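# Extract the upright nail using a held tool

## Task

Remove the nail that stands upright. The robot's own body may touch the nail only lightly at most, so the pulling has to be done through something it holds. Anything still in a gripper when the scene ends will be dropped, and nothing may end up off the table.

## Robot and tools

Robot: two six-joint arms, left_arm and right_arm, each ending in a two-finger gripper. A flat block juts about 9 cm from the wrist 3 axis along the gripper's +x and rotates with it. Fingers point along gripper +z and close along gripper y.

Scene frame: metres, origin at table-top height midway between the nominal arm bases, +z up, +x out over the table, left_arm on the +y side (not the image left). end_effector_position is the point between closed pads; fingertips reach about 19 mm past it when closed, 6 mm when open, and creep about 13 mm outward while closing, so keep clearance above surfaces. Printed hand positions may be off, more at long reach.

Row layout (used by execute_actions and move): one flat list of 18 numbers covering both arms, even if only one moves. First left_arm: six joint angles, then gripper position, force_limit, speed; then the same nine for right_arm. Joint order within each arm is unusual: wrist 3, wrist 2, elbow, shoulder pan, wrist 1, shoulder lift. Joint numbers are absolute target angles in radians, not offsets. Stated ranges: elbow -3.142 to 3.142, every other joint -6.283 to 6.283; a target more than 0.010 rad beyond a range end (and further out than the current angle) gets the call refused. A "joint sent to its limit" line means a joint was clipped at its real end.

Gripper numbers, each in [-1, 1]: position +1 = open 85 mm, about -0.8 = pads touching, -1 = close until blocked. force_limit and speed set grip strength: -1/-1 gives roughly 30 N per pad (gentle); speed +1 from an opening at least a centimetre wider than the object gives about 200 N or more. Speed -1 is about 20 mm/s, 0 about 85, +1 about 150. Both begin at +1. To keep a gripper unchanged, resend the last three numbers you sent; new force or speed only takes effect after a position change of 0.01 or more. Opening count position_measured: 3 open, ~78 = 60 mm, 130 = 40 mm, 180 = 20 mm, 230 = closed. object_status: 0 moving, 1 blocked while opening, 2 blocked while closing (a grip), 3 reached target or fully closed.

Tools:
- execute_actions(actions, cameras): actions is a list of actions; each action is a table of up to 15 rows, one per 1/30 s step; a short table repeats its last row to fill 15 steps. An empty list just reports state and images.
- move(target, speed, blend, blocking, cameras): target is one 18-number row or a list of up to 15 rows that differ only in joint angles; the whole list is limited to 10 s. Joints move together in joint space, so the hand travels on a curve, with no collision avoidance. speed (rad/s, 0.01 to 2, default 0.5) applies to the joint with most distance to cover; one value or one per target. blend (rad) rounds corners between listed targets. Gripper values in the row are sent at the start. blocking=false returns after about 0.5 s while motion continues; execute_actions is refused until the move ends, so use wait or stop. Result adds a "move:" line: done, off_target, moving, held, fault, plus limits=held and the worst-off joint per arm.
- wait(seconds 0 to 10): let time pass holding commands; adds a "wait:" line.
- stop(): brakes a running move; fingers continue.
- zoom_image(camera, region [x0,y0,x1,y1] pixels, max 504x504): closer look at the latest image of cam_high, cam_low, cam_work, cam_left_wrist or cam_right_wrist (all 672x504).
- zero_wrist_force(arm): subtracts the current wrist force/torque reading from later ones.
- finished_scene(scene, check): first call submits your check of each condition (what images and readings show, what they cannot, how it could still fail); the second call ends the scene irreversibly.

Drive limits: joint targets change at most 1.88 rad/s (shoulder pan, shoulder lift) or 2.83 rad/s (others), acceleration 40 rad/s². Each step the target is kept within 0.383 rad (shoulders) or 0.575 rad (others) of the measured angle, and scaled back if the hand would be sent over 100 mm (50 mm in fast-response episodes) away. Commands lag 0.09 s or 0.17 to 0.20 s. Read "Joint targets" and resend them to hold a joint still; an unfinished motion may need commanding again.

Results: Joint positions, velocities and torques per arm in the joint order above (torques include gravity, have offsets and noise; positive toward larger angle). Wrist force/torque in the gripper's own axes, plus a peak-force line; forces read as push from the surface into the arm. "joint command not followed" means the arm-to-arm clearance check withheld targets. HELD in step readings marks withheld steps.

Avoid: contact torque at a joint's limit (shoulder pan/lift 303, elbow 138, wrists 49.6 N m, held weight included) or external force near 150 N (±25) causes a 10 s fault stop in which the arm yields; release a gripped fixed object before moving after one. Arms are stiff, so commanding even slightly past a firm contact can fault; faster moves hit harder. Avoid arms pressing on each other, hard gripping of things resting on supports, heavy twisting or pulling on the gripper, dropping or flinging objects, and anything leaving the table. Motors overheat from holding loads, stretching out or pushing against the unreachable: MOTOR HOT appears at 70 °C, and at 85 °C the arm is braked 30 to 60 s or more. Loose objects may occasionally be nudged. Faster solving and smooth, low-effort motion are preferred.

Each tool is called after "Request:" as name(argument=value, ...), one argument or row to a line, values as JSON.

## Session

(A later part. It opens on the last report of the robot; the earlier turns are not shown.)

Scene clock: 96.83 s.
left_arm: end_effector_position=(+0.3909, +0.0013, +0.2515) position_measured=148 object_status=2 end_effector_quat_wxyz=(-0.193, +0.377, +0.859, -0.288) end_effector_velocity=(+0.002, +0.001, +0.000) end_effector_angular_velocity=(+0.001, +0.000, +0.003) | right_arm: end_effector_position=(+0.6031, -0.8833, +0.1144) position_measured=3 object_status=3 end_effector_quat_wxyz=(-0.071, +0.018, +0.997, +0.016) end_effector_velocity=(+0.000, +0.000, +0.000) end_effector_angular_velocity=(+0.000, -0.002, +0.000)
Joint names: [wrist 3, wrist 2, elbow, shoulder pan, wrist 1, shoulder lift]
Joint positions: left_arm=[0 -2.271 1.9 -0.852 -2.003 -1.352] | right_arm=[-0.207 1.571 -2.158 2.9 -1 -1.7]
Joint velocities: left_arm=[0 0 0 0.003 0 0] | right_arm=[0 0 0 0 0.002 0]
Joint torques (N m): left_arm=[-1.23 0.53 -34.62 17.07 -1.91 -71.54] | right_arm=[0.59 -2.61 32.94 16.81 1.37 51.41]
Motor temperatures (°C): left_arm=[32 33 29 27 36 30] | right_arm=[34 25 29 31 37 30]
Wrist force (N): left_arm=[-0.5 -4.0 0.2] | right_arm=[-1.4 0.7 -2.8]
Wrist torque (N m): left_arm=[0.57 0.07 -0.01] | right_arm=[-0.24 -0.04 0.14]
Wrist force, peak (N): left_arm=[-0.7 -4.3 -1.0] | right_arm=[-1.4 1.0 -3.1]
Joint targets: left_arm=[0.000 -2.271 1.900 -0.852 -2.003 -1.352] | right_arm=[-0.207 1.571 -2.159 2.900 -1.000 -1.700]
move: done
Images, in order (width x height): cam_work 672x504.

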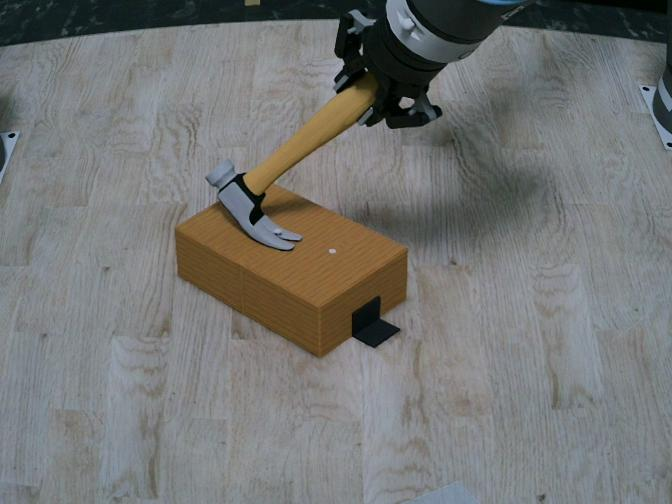

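Request:
move(
  target=[
    [-0.06,-2.171,1.875,-0.907,-1.961,-1.3655,-1,1,-0.4,-0.207,1.571,-2.1585,2.9,-1.0,-1.7,1,1,1],
    [-0.117,-2.071,1.85,-0.9655,-1.919,-1.3825,-1,1,-0.4,-0.207,1.571,-2.1585,2.9,-1.0,-1.7,1,1,1],
  ],
  speed=0.06,
  blend=0.02,
  cameras=["cam_work"],
)

Request:
zoom_image(
  camera="cam_work",
  region=[190, 130, 350, 270],
)

Request:
move(
  target=[-0.18,-1.971,1.8305,-1.0285,-1.8895,-1.3932,-1,1,-0.4,-0.207,1.571,-2.1585,2.9,-1.0,-1.7,1,1,1],
  speed=0.06,
  cameras=["cam_work"],
)

Request:
zoom_image(
  camera="cam_work",
  region=[190, 130, 350, 270],
)

Scene clock: 101.03 s.
left_arm: end_effector_position=(+0.3641, -0.0202, +0.2633) position_measured=148 object_status=2 end_effector_quat_wxyz=(-0.178, +0.392, +0.884, -0.180) end_effector_velocity=(+0.000, +0.000, -0.001) end_effector_angular_velocity=(+0.003, +0.000, +0.001) | right_arm: end_effector_position=(+0.6031, -0.8833, +0.1144) position_measured=3 object_status=3 end_effector_quat_wxyz=(-0.071, +0.018, +0.997, +0.016) end_effector_velocity=(+0.000, +0.000, +0.000) end_effector_angular_velocity=(+0.001, +0.002, +0.002)
Joint names: [wrist 3, wrist 2, elbow, shoulder pan, wrist 1, shoulder lift]
Joint positions: left_arm=[-0.117 -2.071 1.85 -0.965 -1.919 -1.382] | right_arm=[-0.207 1.571 -2.158 2.9 -1 -1.7]
Joint velocities: left_arm=[-0.002 0.001 0 0 0.001 0.001] | right_arm=[-0.001 0 0 0.001 -0.001 -0.001]
Joint torques (N m): left_arm=[-3.01 -0.16 -66.08 -1.29 0.28 -96.29] | right_arm=[0.93 -2.27 31.83 16.1 1.12 49.68]
Motor temperatures (°C): left_arm=[32 33 29 27 36 30] | right_arm=[34 25 29 31 37 30]
Wrist force (N): left_arm=[-20.4 2.1 37.7] | right_arm=[-1.2 0.5 -2.9]
Wrist torque (N m): left_arm=[1.09 -0.50 0.62] | right_arm=[-0.26 -0.07 0.14]
Wrist force, peak (N): left_arm=[14.6 -20.7 -52.5] | right_arm=[-1.3 0.8 -3.3]
Joint targets: left_arm=[-0.117 -2.071 1.850 -0.966 -1.919 -1.383] | right_arm=[-0.207 1.571 -2.159 2.900 -1.000 -1.700]
move: done
Images, in order (width x height): cam_work 672x504.

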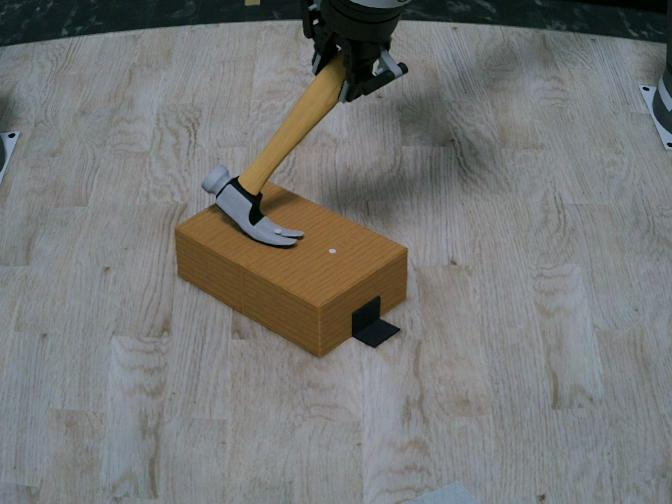

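Scaled by 3.150 from the camera's 672x504 image, which has a finer 960x720 frame.

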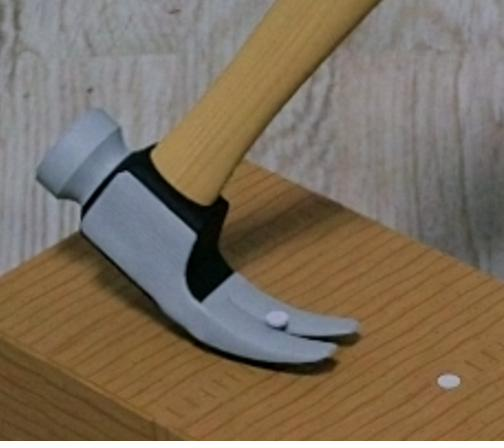

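Scene clock: 103.03 s.
left_arm: end_effector_position=(+0.3492, -0.0330, +0.2679) position_measured=148 object_status=2 end_effector_quat_wxyz=(-0.162, +0.400, +0.893, -0.129) end_effector_velocity=(+0.000, +0.000, +0.001) end_effector_angular_velocity=(+0.001, -0.002, +0.000) | right_arm: end_effector_position=(+0.6031, -0.8833, +0.1144) position_measured=3 object_status=3 end_effector_quat_wxyz=(-0.071, +0.018, +0.997, +0.016) end_effector_velocity=(+0.000, +0.000, -0.002) end_effector_angular_velocity=(+0.001, +0.002, -0.001)
Joint names: [wrist 3, wrist 2, elbow, shoulder pan, wrist 1, shoulder lift]
Joint positions: left_arm=[-0.18 -1.971 1.831 -1.028 -1.89 -1.393] | right_arm=[-0.207 1.571 -2.158 2.9 -1 -1.7]
Joint velocities: left_arm=[-0.002 0.002 0 -0.001 0.001 -0.001] | right_arm=[0 0 0 0 0 -0.003]
Joint torques (N m): left_arm=[-2.38 -0.32 -65.03 -3.79 0.13 -92.94] | right_arm=[0.93 -2.33 31.64 16.17 0.88 50.64]
Motor temperatures (°C): left_arm=[32 33 29 27 36 30] | right_arm=[34 25 29 31 37 30]
Wrist force (N): left_arm=[-17.7 2.3 30.0] | right_arm=[-1.2 0.5 -2.9]
Wrist torque (N m): left_arm=[0.83 -0.29 0.45] | right_arm=[-0.27 -0.07 0.14]
Wrist force, peak (N): left_arm=[-20.4 2.6 37.6] | right_arm=[-1.5 1.2 -3.1]
Joint targets: left_arm=[-0.180 -1.971 1.831 -1.029 -1.889 -1.393] | right_arm=[-0.207 1.571 -2.159 2.900 -1.000 -1.700]
move: done
Images, in order (width x height): cam_work 672x504.

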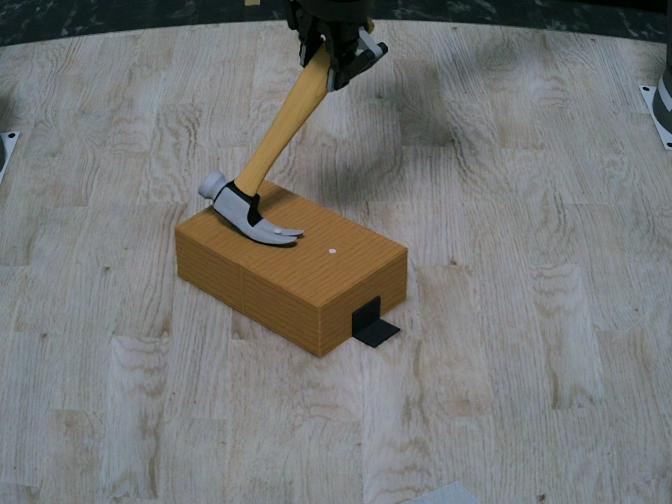

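Scaled by 3.150 from the camera's 672x504 image, which has a finer 960x720 frame.

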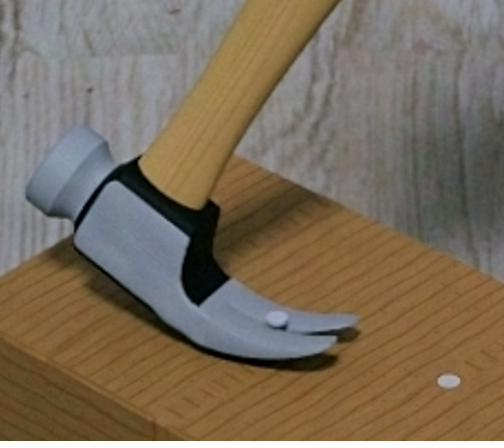

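Request:
move(
  target=[
    [-0.244,-1.871,1.8131,-1.0914,-1.8616,-1.4035,-1,1,-0.4,-0.207,1.571,-2.1585,2.9,-1.0,-1.7,1,1,1],
    [-0.311,-1.771,1.804,-1.155,-1.845,-1.412,-1,1,-0.4,-0.207,1.571,-2.1585,2.9,-1.0,-1.7,1,1,1],
  ],
  speed=0.06,
  blend=0.02,
  cameras=["cam_work"],
)

Request:
zoom_image(
  camera="cam_work",
  region=[190, 130, 350, 270],
)

Scene clock: 106.97 s.
left_arm: end_effector_position=(+0.3209, -0.0569, +0.2768) position_measured=168 object_status=2 end_effector_quat_wxyz=(-0.111, +0.409, +0.905, -0.034) end_effector_velocity=(+0.000, -0.001, +0.001) end_effector_angular_velocity=(+0.000, -0.002, +0.000) | right_arm: end_effector_position=(+0.6031, -0.8833, +0.1144) position_measured=3 object_status=3 end_effector_quat_wxyz=(-0.071, +0.018, +0.997, +0.016) end_effector_velocity=(+0.000, +0.000, -0.001) end_effector_angular_velocity=(+0.000, +0.001, -0.001)
Joint names: [wrist 3, wrist 2, elbow, shoulder pan, wrist 1, shoulder lift]
Joint positions: left_arm=[-0.311 -1.771 1.804 -1.155 -1.845 -1.412] | right_arm=[-0.207 1.571 -2.158 2.9 -1 -1.7]
Joint velocities: left_arm=[-0.002 0.001 -0.001 -0.001 0 -0.001] | right_arm=[0 0 0 -0.001 -0.001 -0.001]
Joint torques (N m): left_arm=[-1.45 -7.85 -73.97 -21.47 -2.75 -100.34] | right_arm=[1.03 -2.53 31.07 15.66 1.09 52.03]
Motor temperatures (°C): left_arm=[32 33 29 27 36 30] | right_arm=[34 25 29 31 37 30]
Wrist force (N): left_arm=[-20.1 18.7 36.5] | right_arm=[-1.2 0.6 -2.9]
Wrist torque (N m): left_arm=[-1.92 -0.29 -0.67] | right_arm=[-0.25 -0.08 0.14]
Wrist force, peak (N): left_arm=[-20.3 18.5 36.7] | right_arm=[-1.6 0.9 -3.2]
Joint targets: left_arm=[-0.311 -1.771 1.804 -1.155 -1.845 -1.412] | right_arm=[-0.207 1.571 -2.159 2.900 -1.000 -1.700]
move: done
Images, in order (width x height): cam_work 672x504.

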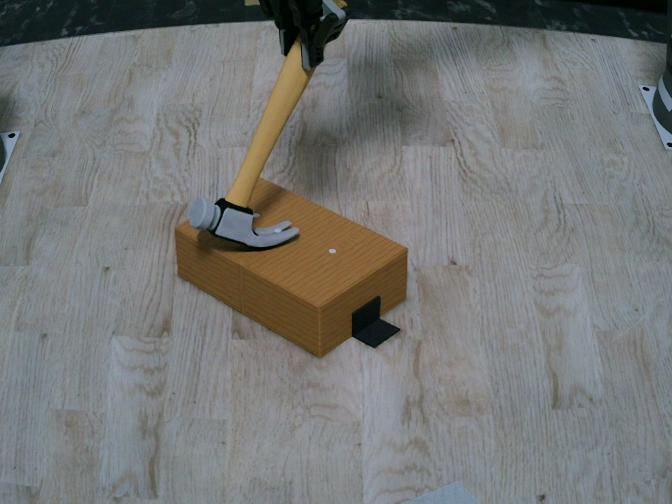

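Scaled by 3.150 from the camera's 672x504 image, which has a finer 960x720 frame.

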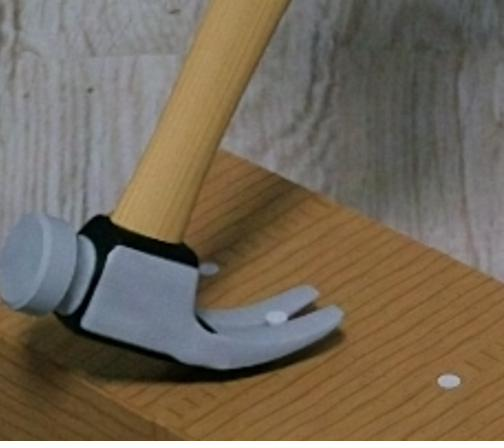

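Request:
move(
  target=[-0.378,-1.671,1.7977,-1.219,-1.8331,-1.419,-1,1,-0.4,-0.207,1.571,-2.1585,2.9,-1.0,-1.7,1,1,1],
  speed=0.05,
  cameras=["cam_work"],
)

Request:
zoom_image(
  camera="cam_work",
  region=[190, 130, 350, 270],
)

Scene clock: 109.60 s.
left_arm: end_effector_position=(+0.3071, -0.0697, +0.2805) position_measured=173 object_status=2 end_effector_quat_wxyz=(-0.076, +0.412, +0.908, +0.007) end_effector_velocity=(+0.000, +0.000, +0.001) end_effector_angular_velocity=(-0.001, -0.002, +0.000) | right_arm: end_effector_position=(+0.6031, -0.8833, +0.1144) position_measured=3 object_status=3 end_effector_quat_wxyz=(-0.071, +0.018, +0.997, +0.016) end_effector_velocity=(+0.000, +0.000, +0.000) end_effector_angular_velocity=(+0.000, +0.000, +0.000)
Joint names: [wrist 3, wrist 2, elbow, shoulder pan, wrist 1, shoulder lift]
Joint positions: left_arm=[-0.378 -1.671 1.798 -1.219 -1.833 -1.419] | right_arm=[-0.207 1.571 -2.159 2.9 -1 -1.7]
Joint velocities: left_arm=[-0.001 0.002 -0.001 -0.001 0 -0.001] | right_arm=[0 0 0 0 0 0]
Joint torques (N m): left_arm=[-1.68 -2.88 -58.46 -15.89 -2.37 -80.24] | right_arm=[1.37 -2.49 30.25 15.95 0.97 52.37]
Motor temperatures (°C): left_arm=[32 33 29 27 36 30] | right_arm=[34 25 29 31 37 30]
Wrist force (N): left_arm=[-7.0 7.0 9.1] | right_arm=[-1.7 1.2 -2.6]
Wrist torque (N m): left_arm=[-1.19 -0.08 -0.29] | right_arm=[-0.16 0.01 0.14]
Wrist force, peak (N): left_arm=[-20.3 18.7 36.8] | right_arm=[-1.7 0.6 -3.1]
Joint targets: left_arm=[-0.378 -1.671 1.798 -1.219 -1.833 -1.419] | right_arm=[-0.207 1.571 -2.159 2.900 -1.000 -1.700]
move: done
Images, in order (width x height): cam_work 672x504.

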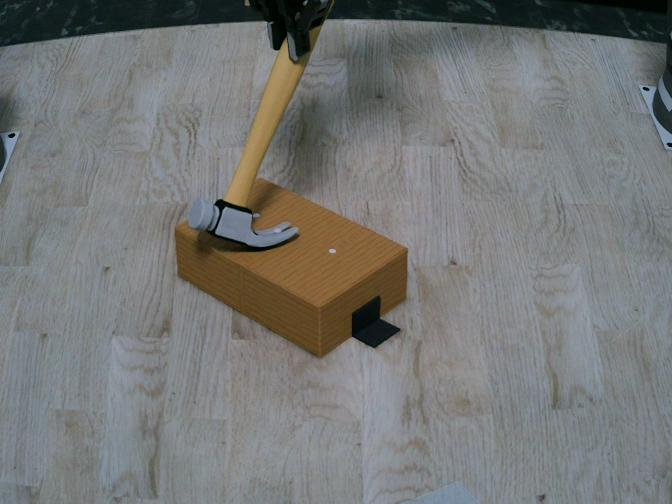

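Scaled by 3.150 from the camera's 672x504 image, which has a finer 960x720 frame.

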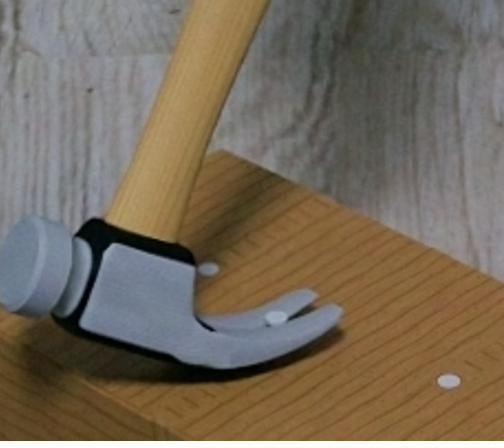

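Request:
move(
  target=[-0.402,-1.671,1.716,-1.243,-1.8153,-1.3535,-1,1,-0.4,-0.207,1.571,-2.1585,2.9,-1.0,-1.7,1,1,1],
  speed=0.05,
  cameras=["cam_work"],
)

Request:
zoom_image(
  camera="cam_work",
  region=[190, 130, 350, 270],
)

Scene clock: 112.67 s.
left_arm: end_effector_position=(+0.3049, -0.1186, +0.2817) position_measured=231 object_status=3 end_effector_quat_wxyz=(-0.077, +0.412, +0.908, +0.010) end_effector_velocity=(+0.000, -0.001, -0.001) end_effector_angular_velocity=(+0.001, +0.001, +0.000) | right_arm: end_effector_position=(+0.6031, -0.8833, +0.1144) position_measured=3 object_status=3 end_effector_quat_wxyz=(-0.071, +0.018, +0.997, +0.016) end_effector_velocity=(+0.001, +0.001, +0.000) end_effector_angular_velocity=(+0.000, +0.000, +0.002)
Joint names: [wrist 3, wrist 2, elbow, shoulder pan, wrist 1, shoulder lift]
Joint positions: left_arm=[-0.402 -1.671 1.716 -1.243 -1.815 -1.354] | right_arm=[-0.207 1.571 -2.159 2.9 -1 -1.7]
Joint velocities: left_arm=[-0.001 0 -0.001 0 0 0.002] | right_arm=[0 0 0 0.002 0.001 -0.001]
Joint torques (N m): left_arm=[-2.09 -1.08 -55.03 -12.61 -0.91 -45.43] | right_arm=[1.64 -2.34 31.27 16.55 1.22 53.13]
Motor temperatures (°C): left_arm=[32 33 29 27 36 30] | right_arm=[34 25 29 31 37 30]
Wrist force (N): left_arm=[-1.7 -0.6 -1.1] | right_arm=[-1.2 0.7 -2.7]
Wrist torque (N m): left_arm=[-0.09 0.09 0.02] | right_arm=[-0.23 -0.08 0.14]
Wrist force, peak (N): left_arm=[-7.5 7.5 9.7] | right_arm=[-1.5 0.8 -3.2]
Joint targets: left_arm=[-0.402 -1.671 1.716 -1.243 -1.815 -1.353] | right_arm=[-0.207 1.571 -2.159 2.900 -1.000 -1.700]
move: done
Images, in order (width x height): cam_work 672x504.

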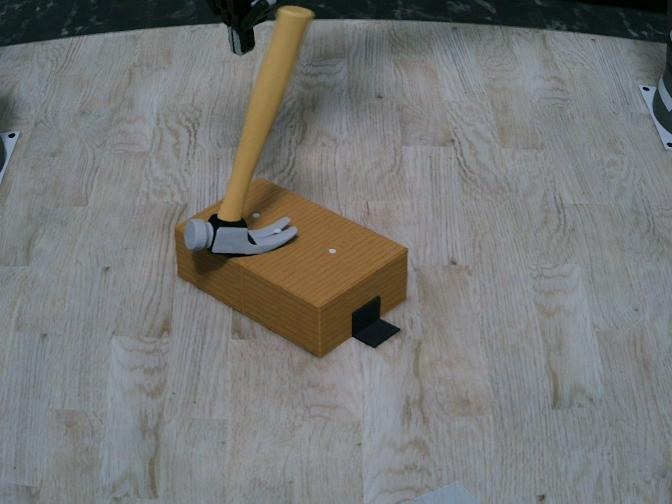

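Scaled by 3.150 from the camera's 672x504 image, which has a finer 960x720 frame.

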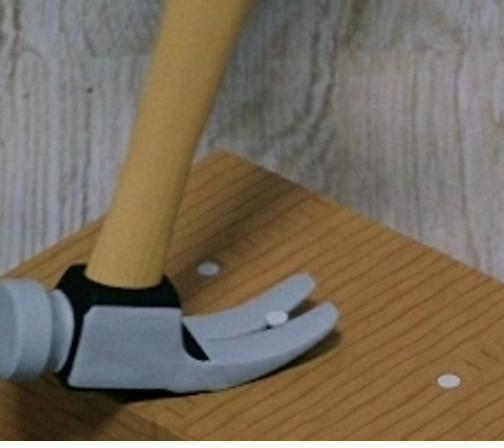

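Request:
execute_actions(
  actions=[
    [[-0.402,-1.671,1.716,-1.243,-1.8153,-1.3535,1,1,-0.4,-0.207,1.571,-2.1585,2.9,-1.0,-1.7,1,1,1]],
  ],
)

Request:
zoom_image(
  camera="cam_work",
  region=[170, 0, 350, 150],
)

Request:
zoom_image(
  camera="cam_work",
  region=[190, 190, 310, 270],
)

Scene clock: 114.83 s.
left_arm: end_effector_position=(+0.3049, -0.1187, +0.2817) position_measured=3 object_status=0 end_effector_quat_wxyz=(-0.077, +0.412, +0.908, +0.010) end_effector_velocity=(-0.001, +0.000, -0.001) end_effector_angular_velocity=(+0.002, +0.001, -0.002) | right_arm: end_effector_position=(+0.6031, -0.8833, +0.1144) position_measured=3 object_status=3 end_effector_quat_wxyz=(-0.071, +0.018, +0.997, +0.016) end_effector_velocity=(+0.000, +0.000, +0.001) end_effector_angular_velocity=(-0.001, -0.002, -0.001)
Joint names: [wrist 3, wrist 2, elbow, shoulder pan, wrist 1, shoulder lift]
Joint positions: left_arm=[-0.402 -1.671 1.716 -1.243 -1.815 -1.353] | right_arm=[-0.207 1.571 -2.159 2.9 -1 -1.7]
Joint velocities: left_arm=[0 0 0.001 -0.001 0 0.001] | right_arm=[0.001 0 0 0 0 0.002]
Joint torques (N m): left_arm=[-1.83 -1.12 -47.4 -8.19 -3.9 -50.1] | right_arm=[1.5 -2.46 31.05 16.36 1.38 51.79]
Motor temperatures (°C): left_arm=[32 33 29 27 36 30] | right_arm=[34 25 29 31 37 30]
Wrist force (N): left_arm=[-1.6 -1.0 -1.4] | right_arm=[-1.3 0.9 -2.9]
Wrist torque (N m): left_arm=[-0.11 0.08 0.01] | right_arm=[-0.21 -0.06 0.13]
Wrist force, peak (N): left_arm=[-2.0 -1.2 -1.4] | right_arm=[-1.4 1.0 -3.2]
Joint targets: left_arm=[-0.402 -1.671 1.716 -1.243 -1.815 -1.353] | right_arm=[-0.207 1.571 -2.159 2.900 -1.000 -1.700]
Step readings (joint positions of left_arm | right_arm):
0: [-0.402 -1.671 1.716 -1.243 -1.815 -1.354] | [-0.207 1.571 -2.159 2.900 -1.000 -1.700]
1: [-0.402 -1.671 1.716 -1.243 -1.815 -1.354] | [-0.207 1.571 -2.158 2.900 -1.000 -1.700]
2: [-0.402 -1.671 1.716 -1.243 -1.815 -1.353] | [-0.207 1.571 -2.159 2.900 -1.000 -1.700]
4: [-0.402 -1.671 1.716 -1.243 -1.815 -1.353] | [-0.207 1.571 -2.159 2.900 -1.000 -1.700]
8: [-0.402 -1.671 1.716 -1.243 -1.815 -1.353] | [-0.207 1.571 -2.159 2.900 -1.000 -1.700]
15: [-0.402 -1.671 1.716 -1.243 -1.815 -1.353] | [-0.207 1.571 -2.159 2.900 -1.000 -1.700]

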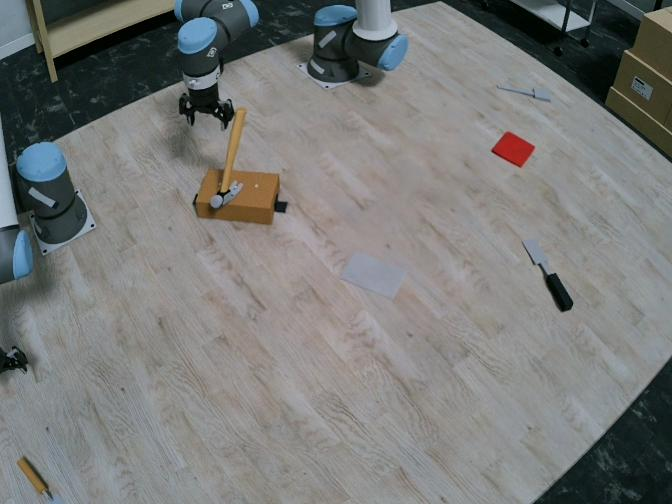

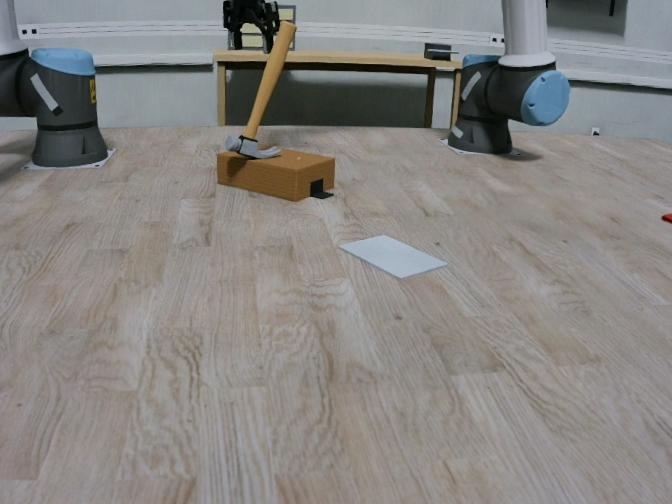

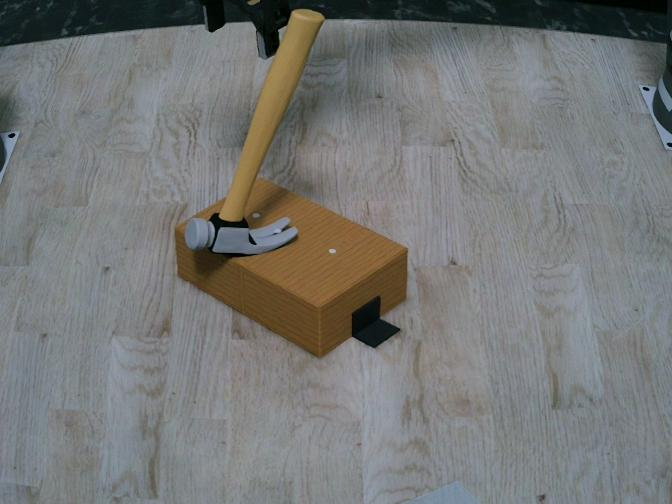

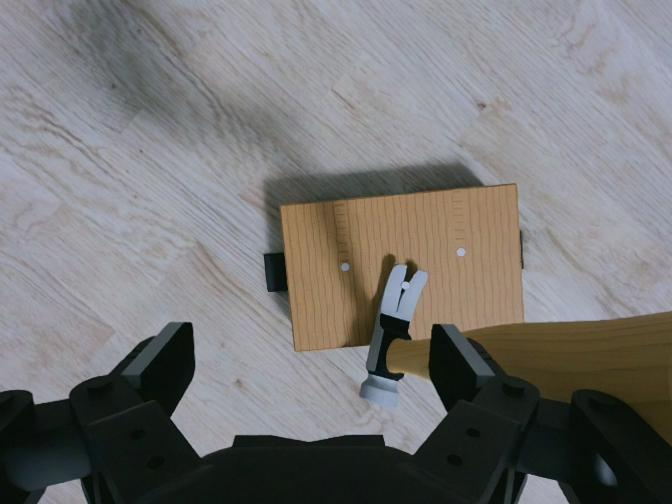

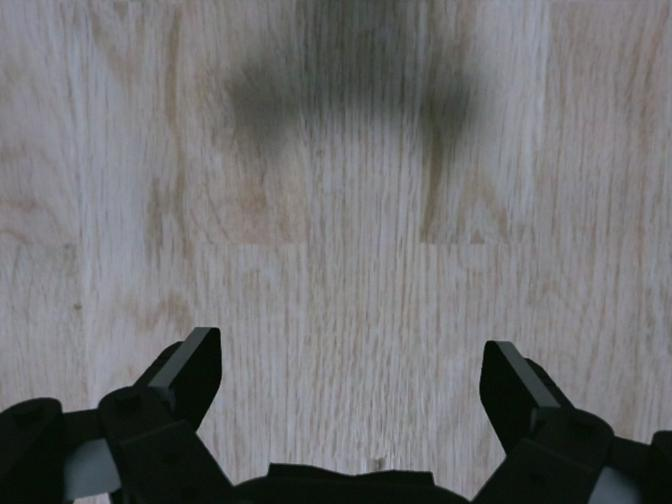

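Scaled by 2.800 from the camera's 672x504 image, which has a finer 960x720 frame.

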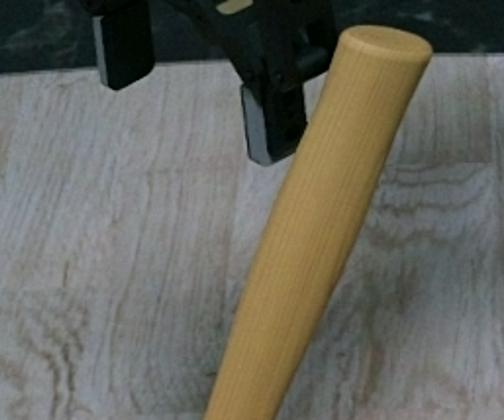

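Scaled by 4.200 from the camera's 672x504 image, which has a finer 960x720 frame.

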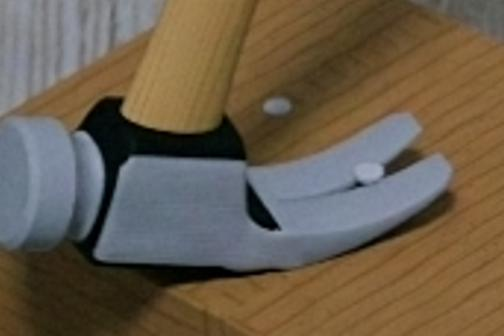

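Request:
move(
  target=[
    [-0.402,-1.671,1.716,-1.303,-1.8153,-1.56,1,1,-0.4,-0.207,1.571,-2.1585,2.9,-1.0,-1.7,1,1,1],
    [-1.887,-1.571,1.5968,-1.1575,-1.6741,-1.4937,1,1,-0.4,-0.207,1.571,-2.1585,2.9,-1.0,-1.7,1,1,1],
  ],
  speed=0.6,
  cameras=["cam_work","cam_left_wrist"],
)

Scene clock: 120.23 s.
left_arm: end_effector_position=(+0.3807, -0.0585, +0.4489) position_measured=3 object_status=3 end_effector_quat_wxyz=(+0.000, -0.349, +0.937, +0.000) end_effector_velocity=(+0.000, +0.000, +0.000) end_effector_angular_velocity=(+0.000, -0.001, +0.001) | right_arm: end_effector_position=(+0.6031, -0.8833, +0.1144) position_measured=3 object_status=3 end_effector_quat_wxyz=(-0.071, +0.018, +0.997, +0.016) end_effector_velocity=(+0.000, -0.001, -0.001) end_effector_angular_velocity=(+0.000, +0.000, -0.001)
Joint names: [wrist 3, wrist 2, elbow, shoulder pan, wrist 1, shoulder lift]
Joint positions: left_arm=[-1.887 -1.571 1.597 -1.158 -1.674 -1.494] | right_arm=[-0.207 1.571 -2.159 2.9 -1 -1.7]
Joint velocities: left_arm=[-0.001 0.001 -0.001 0 0 0] | right_arm=[0 0 0 -0.001 0.001 -0.001]
Joint torques (N m): left_arm=[-2.27 1.91 -54.9 12.33 -1.39 -38.76] | right_arm=[1.85 -2.56 31.25 17.2 1.55 54.91]
Motor temperatures (°C): left_arm=[32 33 29 27 36 30] | right_arm=[34 25 29 31 37 30]
Wrist force (N): left_arm=[-1.6 -0.1 -0.6] | right_arm=[-1.4 0.8 -2.9]
Wrist torque (N m): left_arm=[-0.06 0.06 0.06] | right_arm=[-0.21 -0.04 0.14]
Wrist force, peak (N): left_arm=[0.3 -1.8 -6.1] | right_arm=[-1.5 0.9 -3.3]
Joint targets: left_arm=[-1.887 -1.571 1.597 -1.157 -1.674 -1.494] | right_arm=[-0.207 1.571 -2.159 2.900 -1.000 -1.700]
move: done
Images, in order (width x height): cam_work 672x504, cam_left_wrist 672x504.

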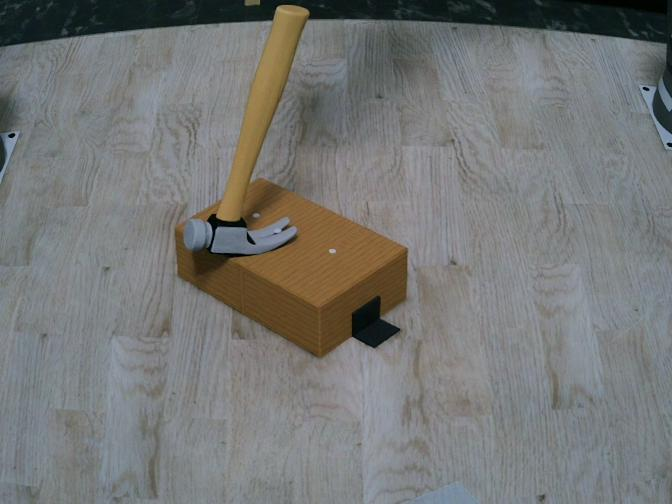

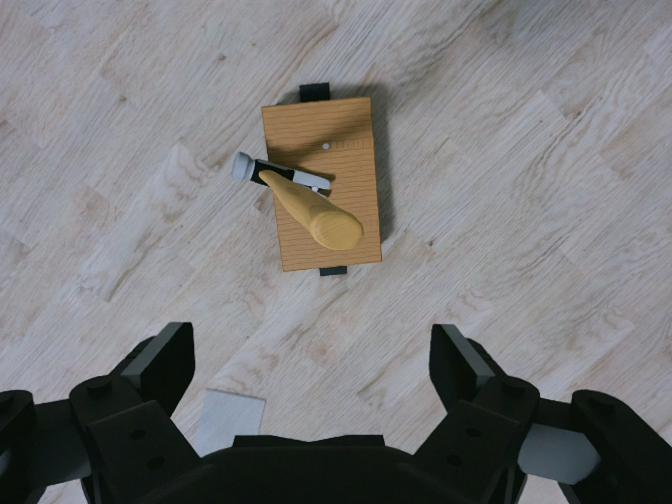

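Request:
move(
  target=[-1.925,-1.571,1.9215,-1.1951,-2.1875,-1.61,1,1,-0.4,-0.207,1.571,-2.1585,2.9,-1.0,-1.7,1,1,1],
  speed=0.3,
  cameras=["cam_work","cam_left_wrist"],
)

Scene clock: 123.70 s.
left_arm: end_effector_position=(+0.3518, -0.0598, +0.3830) position_measured=3 object_status=3 end_effector_quat_wxyz=(+0.000, -0.345, +0.926, -0.152) end_effector_velocity=(+0.000, +0.000, +0.001) end_effector_angular_velocity=(-0.003, -0.002, +0.000) | right_arm: end_effector_position=(+0.6031, -0.8833, +0.1144) position_measured=3 object_status=3 end_effector_quat_wxyz=(-0.071, +0.018, +0.997, +0.016) end_effector_velocity=(+0.000, -0.001, -0.001) end_effector_angular_velocity=(+0.000, +0.001, +0.000)
Joint names: [wrist 3, wrist 2, elbow, shoulder pan, wrist 1, shoulder lift]
Joint positions: left_arm=[-1.925 -1.571 1.921 -1.195 -2.187 -1.61] | right_arm=[-0.207 1.571 -2.159 2.9 -1 -1.7]
Joint velocities: left_arm=[0 0.001 0.001 0 -0.002 -0.002] | right_arm=[0 0 0 -0.001 0.001 -0.002]
Joint torques (N m): left_arm=[-2.06 0.38 -40.54 -13.76 -8.67 -57.92] | right_arm=[1.68 -2.38 31.5 16.44 1.29 53.15]
Motor temperatures (°C): left_arm=[32 33 29 27 36 30] | right_arm=[34 25 29 31 37 30]
Wrist force (N): left_arm=[-1.8 -0.5 -0.9] | right_arm=[-1.3 0.8 -3.0]
Wrist torque (N m): left_arm=[-0.12 0.03 -0.02] | right_arm=[-0.21 -0.05 0.14]
Wrist force, peak (N): left_arm=[-1.8 -0.8 -1.1] | right_arm=[-1.2 0.5 -3.4]
Joint targets: left_arm=[-1.925 -1.571 1.921 -1.195 -2.188 -1.610] | right_arm=[-0.207 1.571 -2.159 2.900 -1.000 -1.700]
move: done
Images, in order (width x height): cam_work 672x504, cam_left_wrist 672x504.

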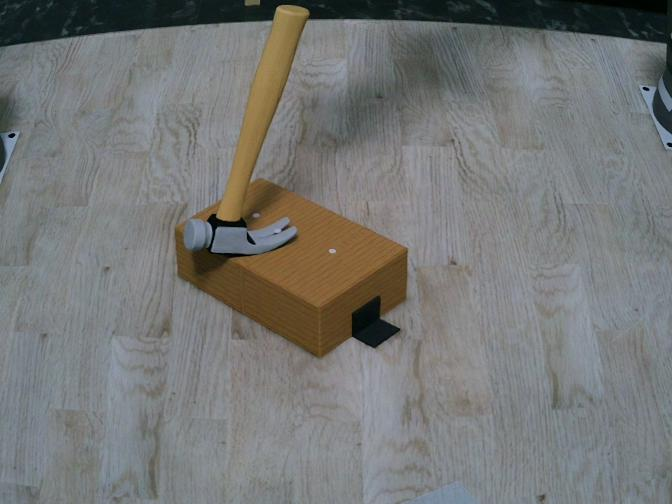

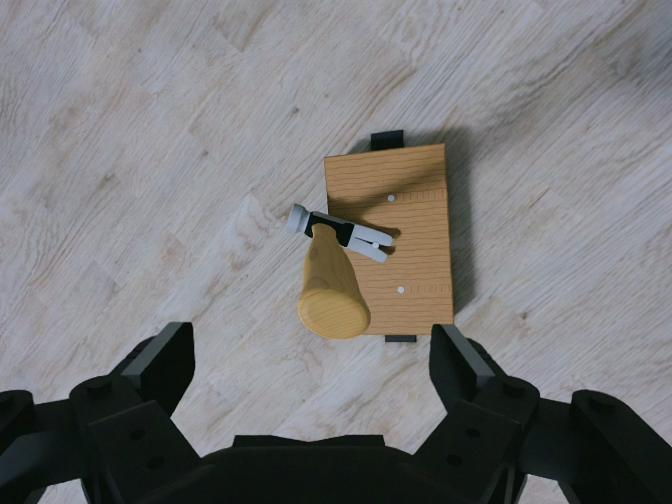

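Request:
move(
  target=[-1.927,-1.571,1.995,-1.1975,-2.4011,-1.4699,1,1,-0.4,-0.207,1.571,-2.1585,2.9,-1.0,-1.7,1,1,1],
  speed=0.12,
  cameras=["cam_work","cam_left_wrist"],
)

Request:
zoom_image(
  camera="cam_work",
  region=[170, 0, 350, 150],
)

Scene clock: 125.93 s.
left_arm: end_effector_position=(+0.3616, -0.0901, +0.2904) position_measured=3 object_status=3 end_effector_quat_wxyz=(+0.000, -0.345, +0.926, -0.152) end_effector_velocity=(+0.000, +0.000, +0.001) end_effector_angular_velocity=(-0.002, +0.000, +0.000) | right_arm: end_effector_position=(+0.6031, -0.8833, +0.1144) position_measured=3 object_status=3 end_effector_quat_wxyz=(-0.071, +0.018, +0.997, +0.016) end_effector_velocity=(+0.000, +0.000, +0.000) end_effector_angular_velocity=(+0.000, +0.000, +0.000)
Joint names: [wrist 3, wrist 2, elbow, shoulder pan, wrist 1, shoulder lift]
Joint positions: left_arm=[-1.927 -1.571 1.981 -1.197 -2.362 -1.496] | right_arm=[-0.207 1.571 -2.159 2.9 -1 -1.7]
Joint velocities: left_arm=[0 -0.001 -0.001 0 0 -0.001] | right_arm=[0 0 0 0 0 0]
Joint torques (N m): left_arm=[-0.38 -0.74 -43.12 -0.12 -5.27 -47.49] | right_arm=[1.85 -2.24 31.41 15.54 1.71 55.08]
Motor temperatures (°C): left_arm=[32 33 29 27 36 30] | right_arm=[34 25 29 31 37 30]
Wrist force (N): left_arm=[-0.6 -1.4 -14.3] | right_arm=[-1.4 0.6 -2.4]
Wrist torque (N m): left_arm=[-0.25 -0.28 0.06] | right_arm=[-0.25 -0.05 0.14]
Wrist force, peak (N): left_arm=[0.0 -2.8 -23.8] | right_arm=[-1.5 0.4 -3.3]
Joint targets: left_arm=[-1.927 -1.571 1.981 -1.197 -2.362 -1.496] | right_arm=[-0.207 1.571 -2.159 2.900 -1.000 -1.700]
Tool commands: left_gripper/position=+1.0 left_gripper/force_limit=+1.0 left_gripper/speed=-0.39607843137254906 right_gripper/position=+1.0 right_gripper/force_limit=+1.0 right_gripper/speed=+1.0
FORCE FAULT: contact force on the left arm reached its limit, and that arm stopped. The contact can be on any part of that arm, not only on its tool. That arm's remaining commands of this call were not run. That arm is still stopped at the end of this call. That arm stays stopped for about 10 more seconds. Until then a move that you send moves the other arm only, and its call returns only when the move has ended. Once the stop has ended, the next robot result says so. If the stop ends while you think or write, that arm runs what you send next. While its stop runs, an arm takes no new command, but its gripper still runs the gripper command that each later call begins with. Until it ends, the stop uses up actions while you think or wait. An arm that is not stopped still takes commands.
move: fault (left_arm); left_arm: the wrist 1 is farthest, 0.039 rad from its target
Images, in order (width x height): cam_work 672x504, cam_left_wrist 672x504.

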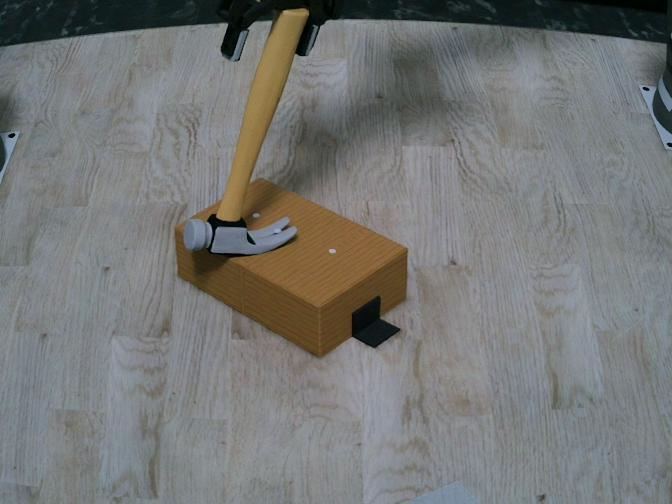

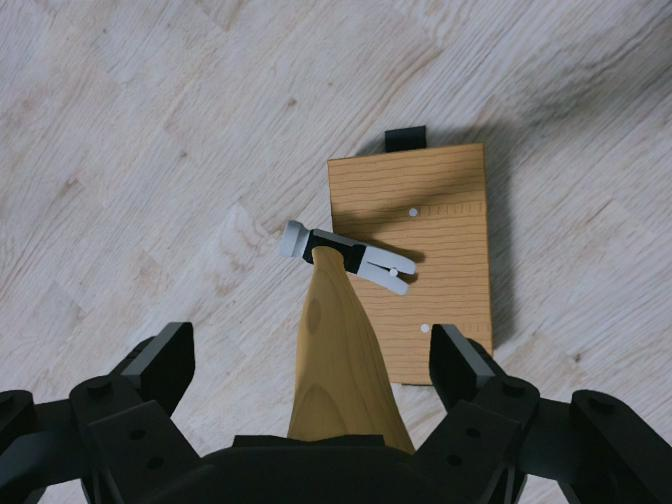

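Scaled by 2.800 from the camera's 672x504 image, which has a finer 960x720 frame.

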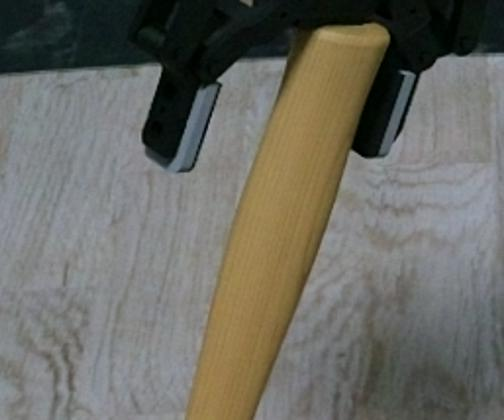

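Request:
wait(
  seconds=10,
  cameras=[],
)

Request:
wait(
  seconds=0.7,
  cameras=[],
)

Request:
move(
  target=[-1.927,-1.571,1.973,-1.197,-2.337,-1.512,1,1,-0.4,-0.207,1.571,-2.1585,2.9,-1.0,-1.7,1,1,1],
  speed=0.05,
  cameras=["cam_left_wrist"],
)

Request:
move(
  target=[-1.927,-1.571,1.973,-1.197,-2.337,-1.512,-1,1,-0.4,-0.207,1.571,-2.1585,2.9,-1.0,-1.7,1,1,1],
  cameras=["cam_work","cam_left_wrist"],
)

Request:
zoom_image(
  camera="cam_work",
  region=[190, 190, 310, 270],
)

Scene clock: 136.47 s.
left_arm: end_effector_position=(+0.3616, -0.0901, +0.2904) position_measured=3 object_status=3 end_effector_quat_wxyz=(+0.000, -0.345, +0.926, -0.152) end_effector_velocity=(-0.001, +0.000, +0.001) end_effector_angular_velocity=(-0.001, +0.000, -0.001) | right_arm: end_effector_position=(+0.6031, -0.8833, +0.1144) position_measured=3 object_status=3 end_effector_quat_wxyz=(-0.071, +0.018, +0.997, +0.016) end_effector_velocity=(+0.000, +0.001, +0.000) end_effector_angular_velocity=(+0.000, +0.002, +0.001)
Joint names: [wrist 3, wrist 2, elbow, shoulder pan, wrist 1, shoulder lift]
Joint positions: left_arm=[-1.927 -1.571 1.981 -1.197 -2.362 -1.496] | right_arm=[-0.207 1.571 -2.159 2.9 -1 -1.7]
Joint velocities: left_arm=[0 -0.001 0 -0.001 0 -0.001] | right_arm=[0 0 0 0.001 -0.001 0]
Joint torques (N m): left_arm=[-0.13 -0.47 -43.06 0.09 -5.27 -47.59] | right_arm=[1.71 -2.22 31.7 15.98 1.98 55.65]
Motor temperatures (°C): left_arm=[32 33 29 27 36 30] | right_arm=[34 25 29 31 37 30]
Wrist force (N): left_arm=[-0.6 -1.4 -13.8] | right_arm=[-1.4 0.5 -2.4]
Wrist torque (N m): left_arm=[-0.25 -0.29 0.06] | right_arm=[-0.27 -0.05 0.13]
Wrist force, peak (N): left_arm=[-0.5 -1.6 -14.4] | right_arm=[-1.6 1.0 -3.3]
Joint targets: left_arm=[-1.927 -1.571 1.981 -1.197 -2.362 -1.496] | right_arm=[-0.207 1.571 -2.159 2.900 -1.000 -1.700]
Tool commands: left_gripper/position=+1.0 left_gripper/force_limit=+1.0 left_gripper/speed=-0.39607843137254906 right_gripper/position=+1.0 right_gripper/force_limit=+1.0 right_gripper/speed=+1.0
FORCE FAULT, CONTINUED: the left arm's stop, for the force fault that an earlier result reported, is over. The rest of the stop counts as 20 of the actions that you can send in this scene. That arm now holds where it stands, not its last command. That arm accepts commands again.
wait: 10.00 s; at rest from the start
No camera images: "cameras" was empty.

Scene clock: 137.17 s.
left_arm: end_effector_position=(+0.3616, -0.0901, +0.2905) position_measured=3 object_status=3 end_effector_quat_wxyz=(+0.000, -0.345, +0.926, -0.152) end_effector_velocity=(+0.000, +0.000, +0.000) end_effector_angular_velocity=(+0.000, +0.000, +0.000) | right_arm: end_effector_position=(+0.6031, -0.8833, +0.1144) position_measured=3 object_status=3 end_effector_quat_wxyz=(-0.071, +0.018, +0.997, +0.016) end_effector_velocity=(+0.000, +0.000, -0.001) end_effector_angular_velocity=(+0.000, +0.002, +0.000)
Joint names: [wrist 3, wrist 2, elbow, shoulder pan, wrist 1, shoulder lift]
Joint positions: left_arm=[-1.927 -1.571 1.981 -1.197 -2.362 -1.496] | right_arm=[-0.207 1.571 -2.159 2.9 -1 -1.7]
Joint velocities: left_arm=[0 0 -0.001 0 0 0.001] | right_arm=[0 0 0 0 -0.001 -0.001]
Joint torques (N m): left_arm=[0.05 -0.34 -43.95 3.61 -4.9 -46.3] | right_arm=[1.65 -2.5 31.21 15.87 1.79 56.72]
Motor temperatures (°C): left_arm=[32 33 29 27 36 30] | right_arm=[34 25 29 31 37 30]
Wrist force (N): left_arm=[-0.9 -1.6 -13.0] | right_arm=[-1.2 0.7 -2.7]
Wrist torque (N m): left_arm=[-0.28 -0.24 0.05] | right_arm=[-0.24 -0.09 0.15]
Wrist force, peak (N): left_arm=[-0.6 -1.3 -13.5] | right_arm=[-1.5 0.9 -3.2]
Joint targets: left_arm=[-1.927 -1.571 1.981 -1.197 -2.362 -1.496] | right_arm=[-0.207 1.571 -2.159 2.900 -1.000 -1.700]
Tool commands: left_gripper/position=+1.0 left_gripper/force_limit=+1.0 left_gripper/speed=-0.39607843137254906 right_gripper/position=+1.0 right_gripper/force_limit=+1.0 right_gripper/speed=+1.0
wait: 0.70 s; at rest by 0.17 s
No camera images: "cameras" was empty.

Scene clock: 138.00 s.
left_arm: end_effector_position=(+0.3603, -0.0867, +0.3032) position_measured=3 object_status=3 end_effector_quat_wxyz=(+0.000, -0.345, +0.926, -0.152) end_effector_velocity=(+0.000, +0.000, +0.001) end_effector_angular_velocity=(+0.000, -0.001, +0.000) | right_arm: end_effector_position=(+0.6031, -0.8833, +0.1144) position_measured=3 object_status=3 end_effector_quat_wxyz=(-0.071, +0.018, +0.997, +0.016) end_effector_velocity=(-0.001, +0.000, -0.001) end_effector_angular_velocity=(+0.001, +0.003, -0.001)
Joint names: [wrist 3, wrist 2, elbow, shoulder pan, wrist 1, shoulder lift]
Joint positions: left_arm=[-1.927 -1.571 1.973 -1.197 -2.337 -1.512] | right_arm=[-0.207 1.571 -2.159 2.9 -1 -1.7]
Joint velocities: left_arm=[0 0.001 -0.001 -0.001 0.001 -0.001] | right_arm=[0 0 0 0 -0.001 -0.002]
Joint torques (N m): left_arm=[-1.53 -0.39 -52.7 12.64 -1.84 -59.78] | right_arm=[2.15 -2.39 31.59 16.16 2.09 55.97]
Motor temperatures (°C): left_arm=[32 33 29 27 36 30] | right_arm=[34 25 29 31 37 30]
Wrist force (N): left_arm=[-1.2 -0.6 -0.7] | right_arm=[-1.6 0.5 -2.7]
Wrist torque (N m): left_arm=[-0.10 -0.11 0.03] | right_arm=[-0.27 -0.01 0.14]
Wrist force, peak (N): left_arm=[-0.8 -1.3 -13.2] | right_arm=[-1.6 0.9 -2.9]
Joint targets: left_arm=[-1.927 -1.571 1.973 -1.197 -2.337 -1.512] | right_arm=[-0.207 1.571 -2.159 2.900 -1.000 -1.700]
move: done
Images, in order (width x height): cam_left_wrist 672x504.

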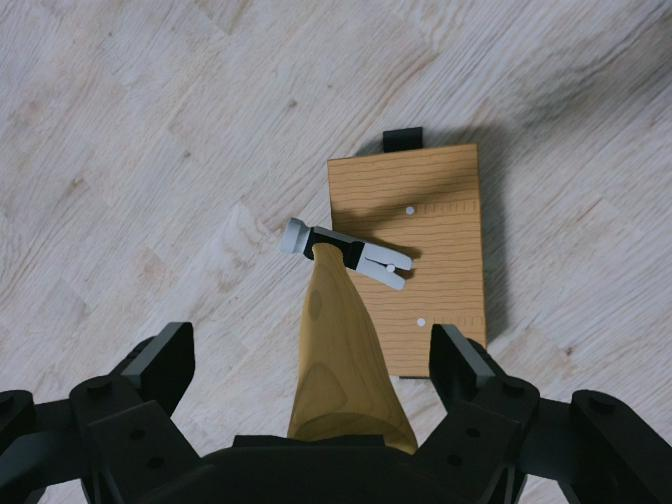

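Scene clock: 139.20 s.
left_arm: end_effector_position=(+0.3603, -0.0867, +0.3033) position_measured=145 object_status=2 end_effector_quat_wxyz=(+0.000, -0.345, +0.926, -0.152) end_effector_velocity=(-0.001, +0.000, +0.000) end_effector_angular_velocity=(+0.000, +0.001, -0.001) | right_arm: end_effector_position=(+0.6031, -0.8833, +0.1144) position_measured=3 object_status=3 end_effector_quat_wxyz=(-0.071, +0.018, +0.997, +0.016) end_effector_velocity=(+0.000, +0.000, +0.000) end_effector_angular_velocity=(+0.000, +0.001, +0.000)
Joint names: [wrist 3, wrist 2, elbow, shoulder pan, wrist 1, shoulder lift]
Joint positions: left_arm=[-1.927 -1.571 1.973 -1.197 -2.337 -1.512] | right_arm=[-0.207 1.571 -2.159 2.9 -1 -1.7]
Joint velocities: left_arm=[0 -0.001 0.001 0 0 0] | right_arm=[0 0 0 0 -0.001 -0.001]
Joint torques (N m): left_arm=[-1.18 0.69 -50.45 11.31 -13.39 -43.92] | right_arm=[1.78 -2.24 31.9 16.71 2.14 56.79]
Motor temperatures (°C): left_arm=[32 33 29 27 36 30] | right_arm=[34 25 29 31 37 30]
Wrist force (N): left_arm=[-3.3 28.0 -15.5] | right_arm=[-1.1 0.9 -2.8]
Wrist torque (N m): left_arm=[-0.14 -0.19 -0.33] | right_arm=[-0.19 -0.09 0.14]
Wrist force, peak (N): left_arm=[-3.4 28.3 -15.8] | right_arm=[-1.5 0.8 -3.0]
Joint targets: left_arm=[-1.927 -1.571 1.973 -1.197 -2.337 -1.512] | right_arm=[-0.207 1.571 -2.159 2.900 -1.000 -1.700]
move: done
Images, in order (width x height): cam_work 672x504, cam_left_wrist 672x504.

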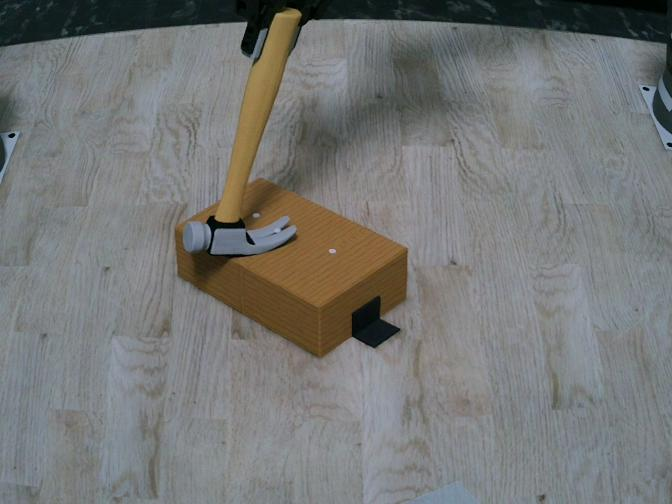

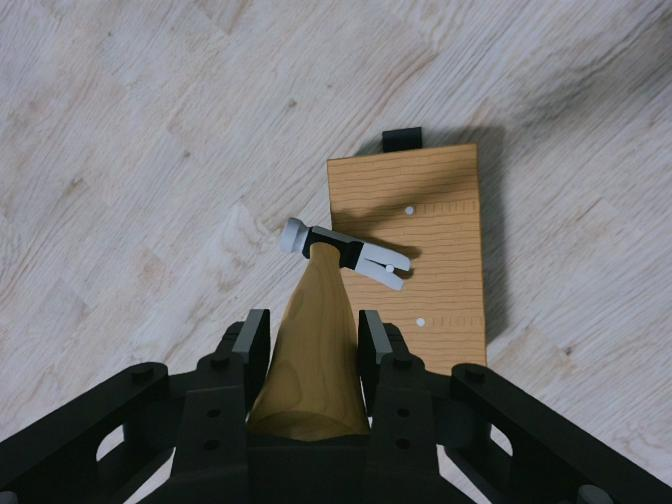

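Scaled by 4.200 from the camera's 672x504 image, which has a finer 960x720 frame.

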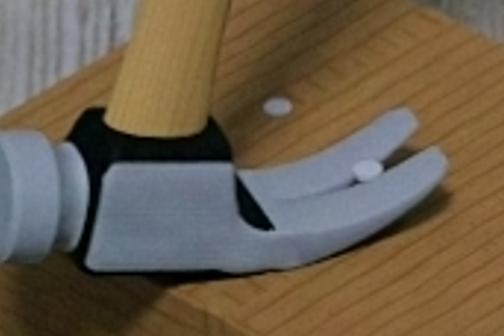

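Request:
move(
  target=[-1.927,-1.571,1.865,-1.1972,-2.191,-1.449,-1,1,-0.4,-0.207,1.571,-2.1585,2.9,-1.0,-1.7,1,1,1],
  speed=0.05,
  cameras=["cam_work"],
)

Request:
zoom_image(
  camera="cam_work",
  region=[180, 160, 320, 270],
)

Scene clock: 143.03 s.
left_arm: end_effector_position=(+0.3688, -0.1099, +0.3042) position_measured=145 object_status=2 end_effector_quat_wxyz=(+0.000, -0.347, +0.932, -0.102) end_effector_velocity=(+0.001, +0.000, +0.000) end_effector_angular_velocity=(+0.001, +0.001, +0.001) | right_arm: end_effector_position=(+0.6031, -0.8833, +0.1144) position_measured=3 object_status=3 end_effector_quat_wxyz=(-0.071, +0.018, +0.997, +0.016) end_effector_velocity=(+0.001, +0.001, +0.000) end_effector_angular_velocity=(+0.000, +0.000, +0.001)
Joint names: [wrist 3, wrist 2, elbow, shoulder pan, wrist 1, shoulder lift]
Joint positions: left_arm=[-1.927 -1.571 1.865 -1.197 -2.191 -1.449] | right_arm=[-0.207 1.571 -2.159 2.9 -1 -1.7]
Joint velocities: left_arm=[0 0 -0.001 0.001 0.001 0.001] | right_arm=[0 0 0 0.001 0 0]
Joint torques (N m): left_arm=[0.77 2.83 -21.81 -12.09 -0.3 19.15] | right_arm=[1.79 -2.5 31.76 15.98 2.19 57.03]
Motor temperatures (°C): left_arm=[32 33 29 27 36 30] | right_arm=[34 25 29 31 37 30]
Wrist force (N): left_arm=[-4.2 26.2 -83.4] | right_arm=[-1.2 0.6 -2.6]
Wrist torque (N m): left_arm=[-1.16 -0.76 -0.16] | right_arm=[-0.25 -0.07 0.14]
Wrist force, peak (N): left_arm=[-3.6 27.2 -85.6] | right_arm=[-1.5 0.6 -3.2]
Joint targets: left_arm=[-1.927 -1.571 1.865 -1.197 -2.191 -1.449] | right_arm=[-0.207 1.571 -2.159 2.900 -1.000 -1.700]
move: done
Images, in order (width x height): cam_work 672x504.

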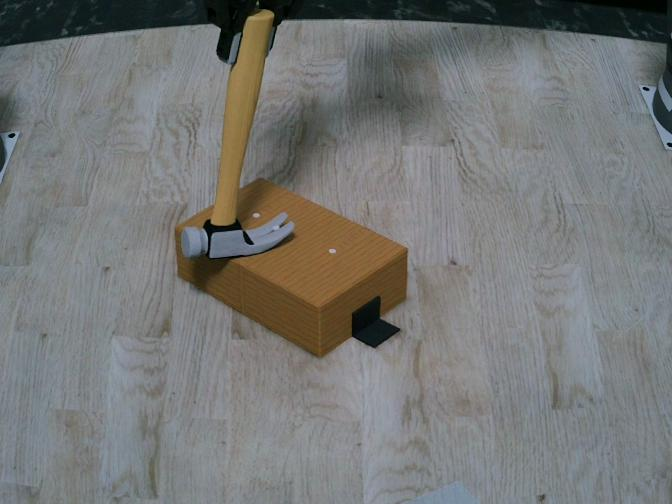

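Scaled by 3.600 from the camera's 672x504 image, which has a finer 960x720 frame.

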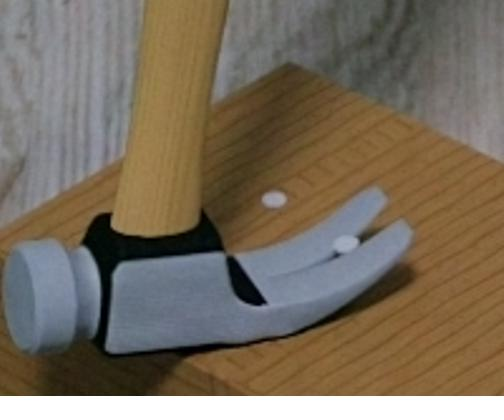

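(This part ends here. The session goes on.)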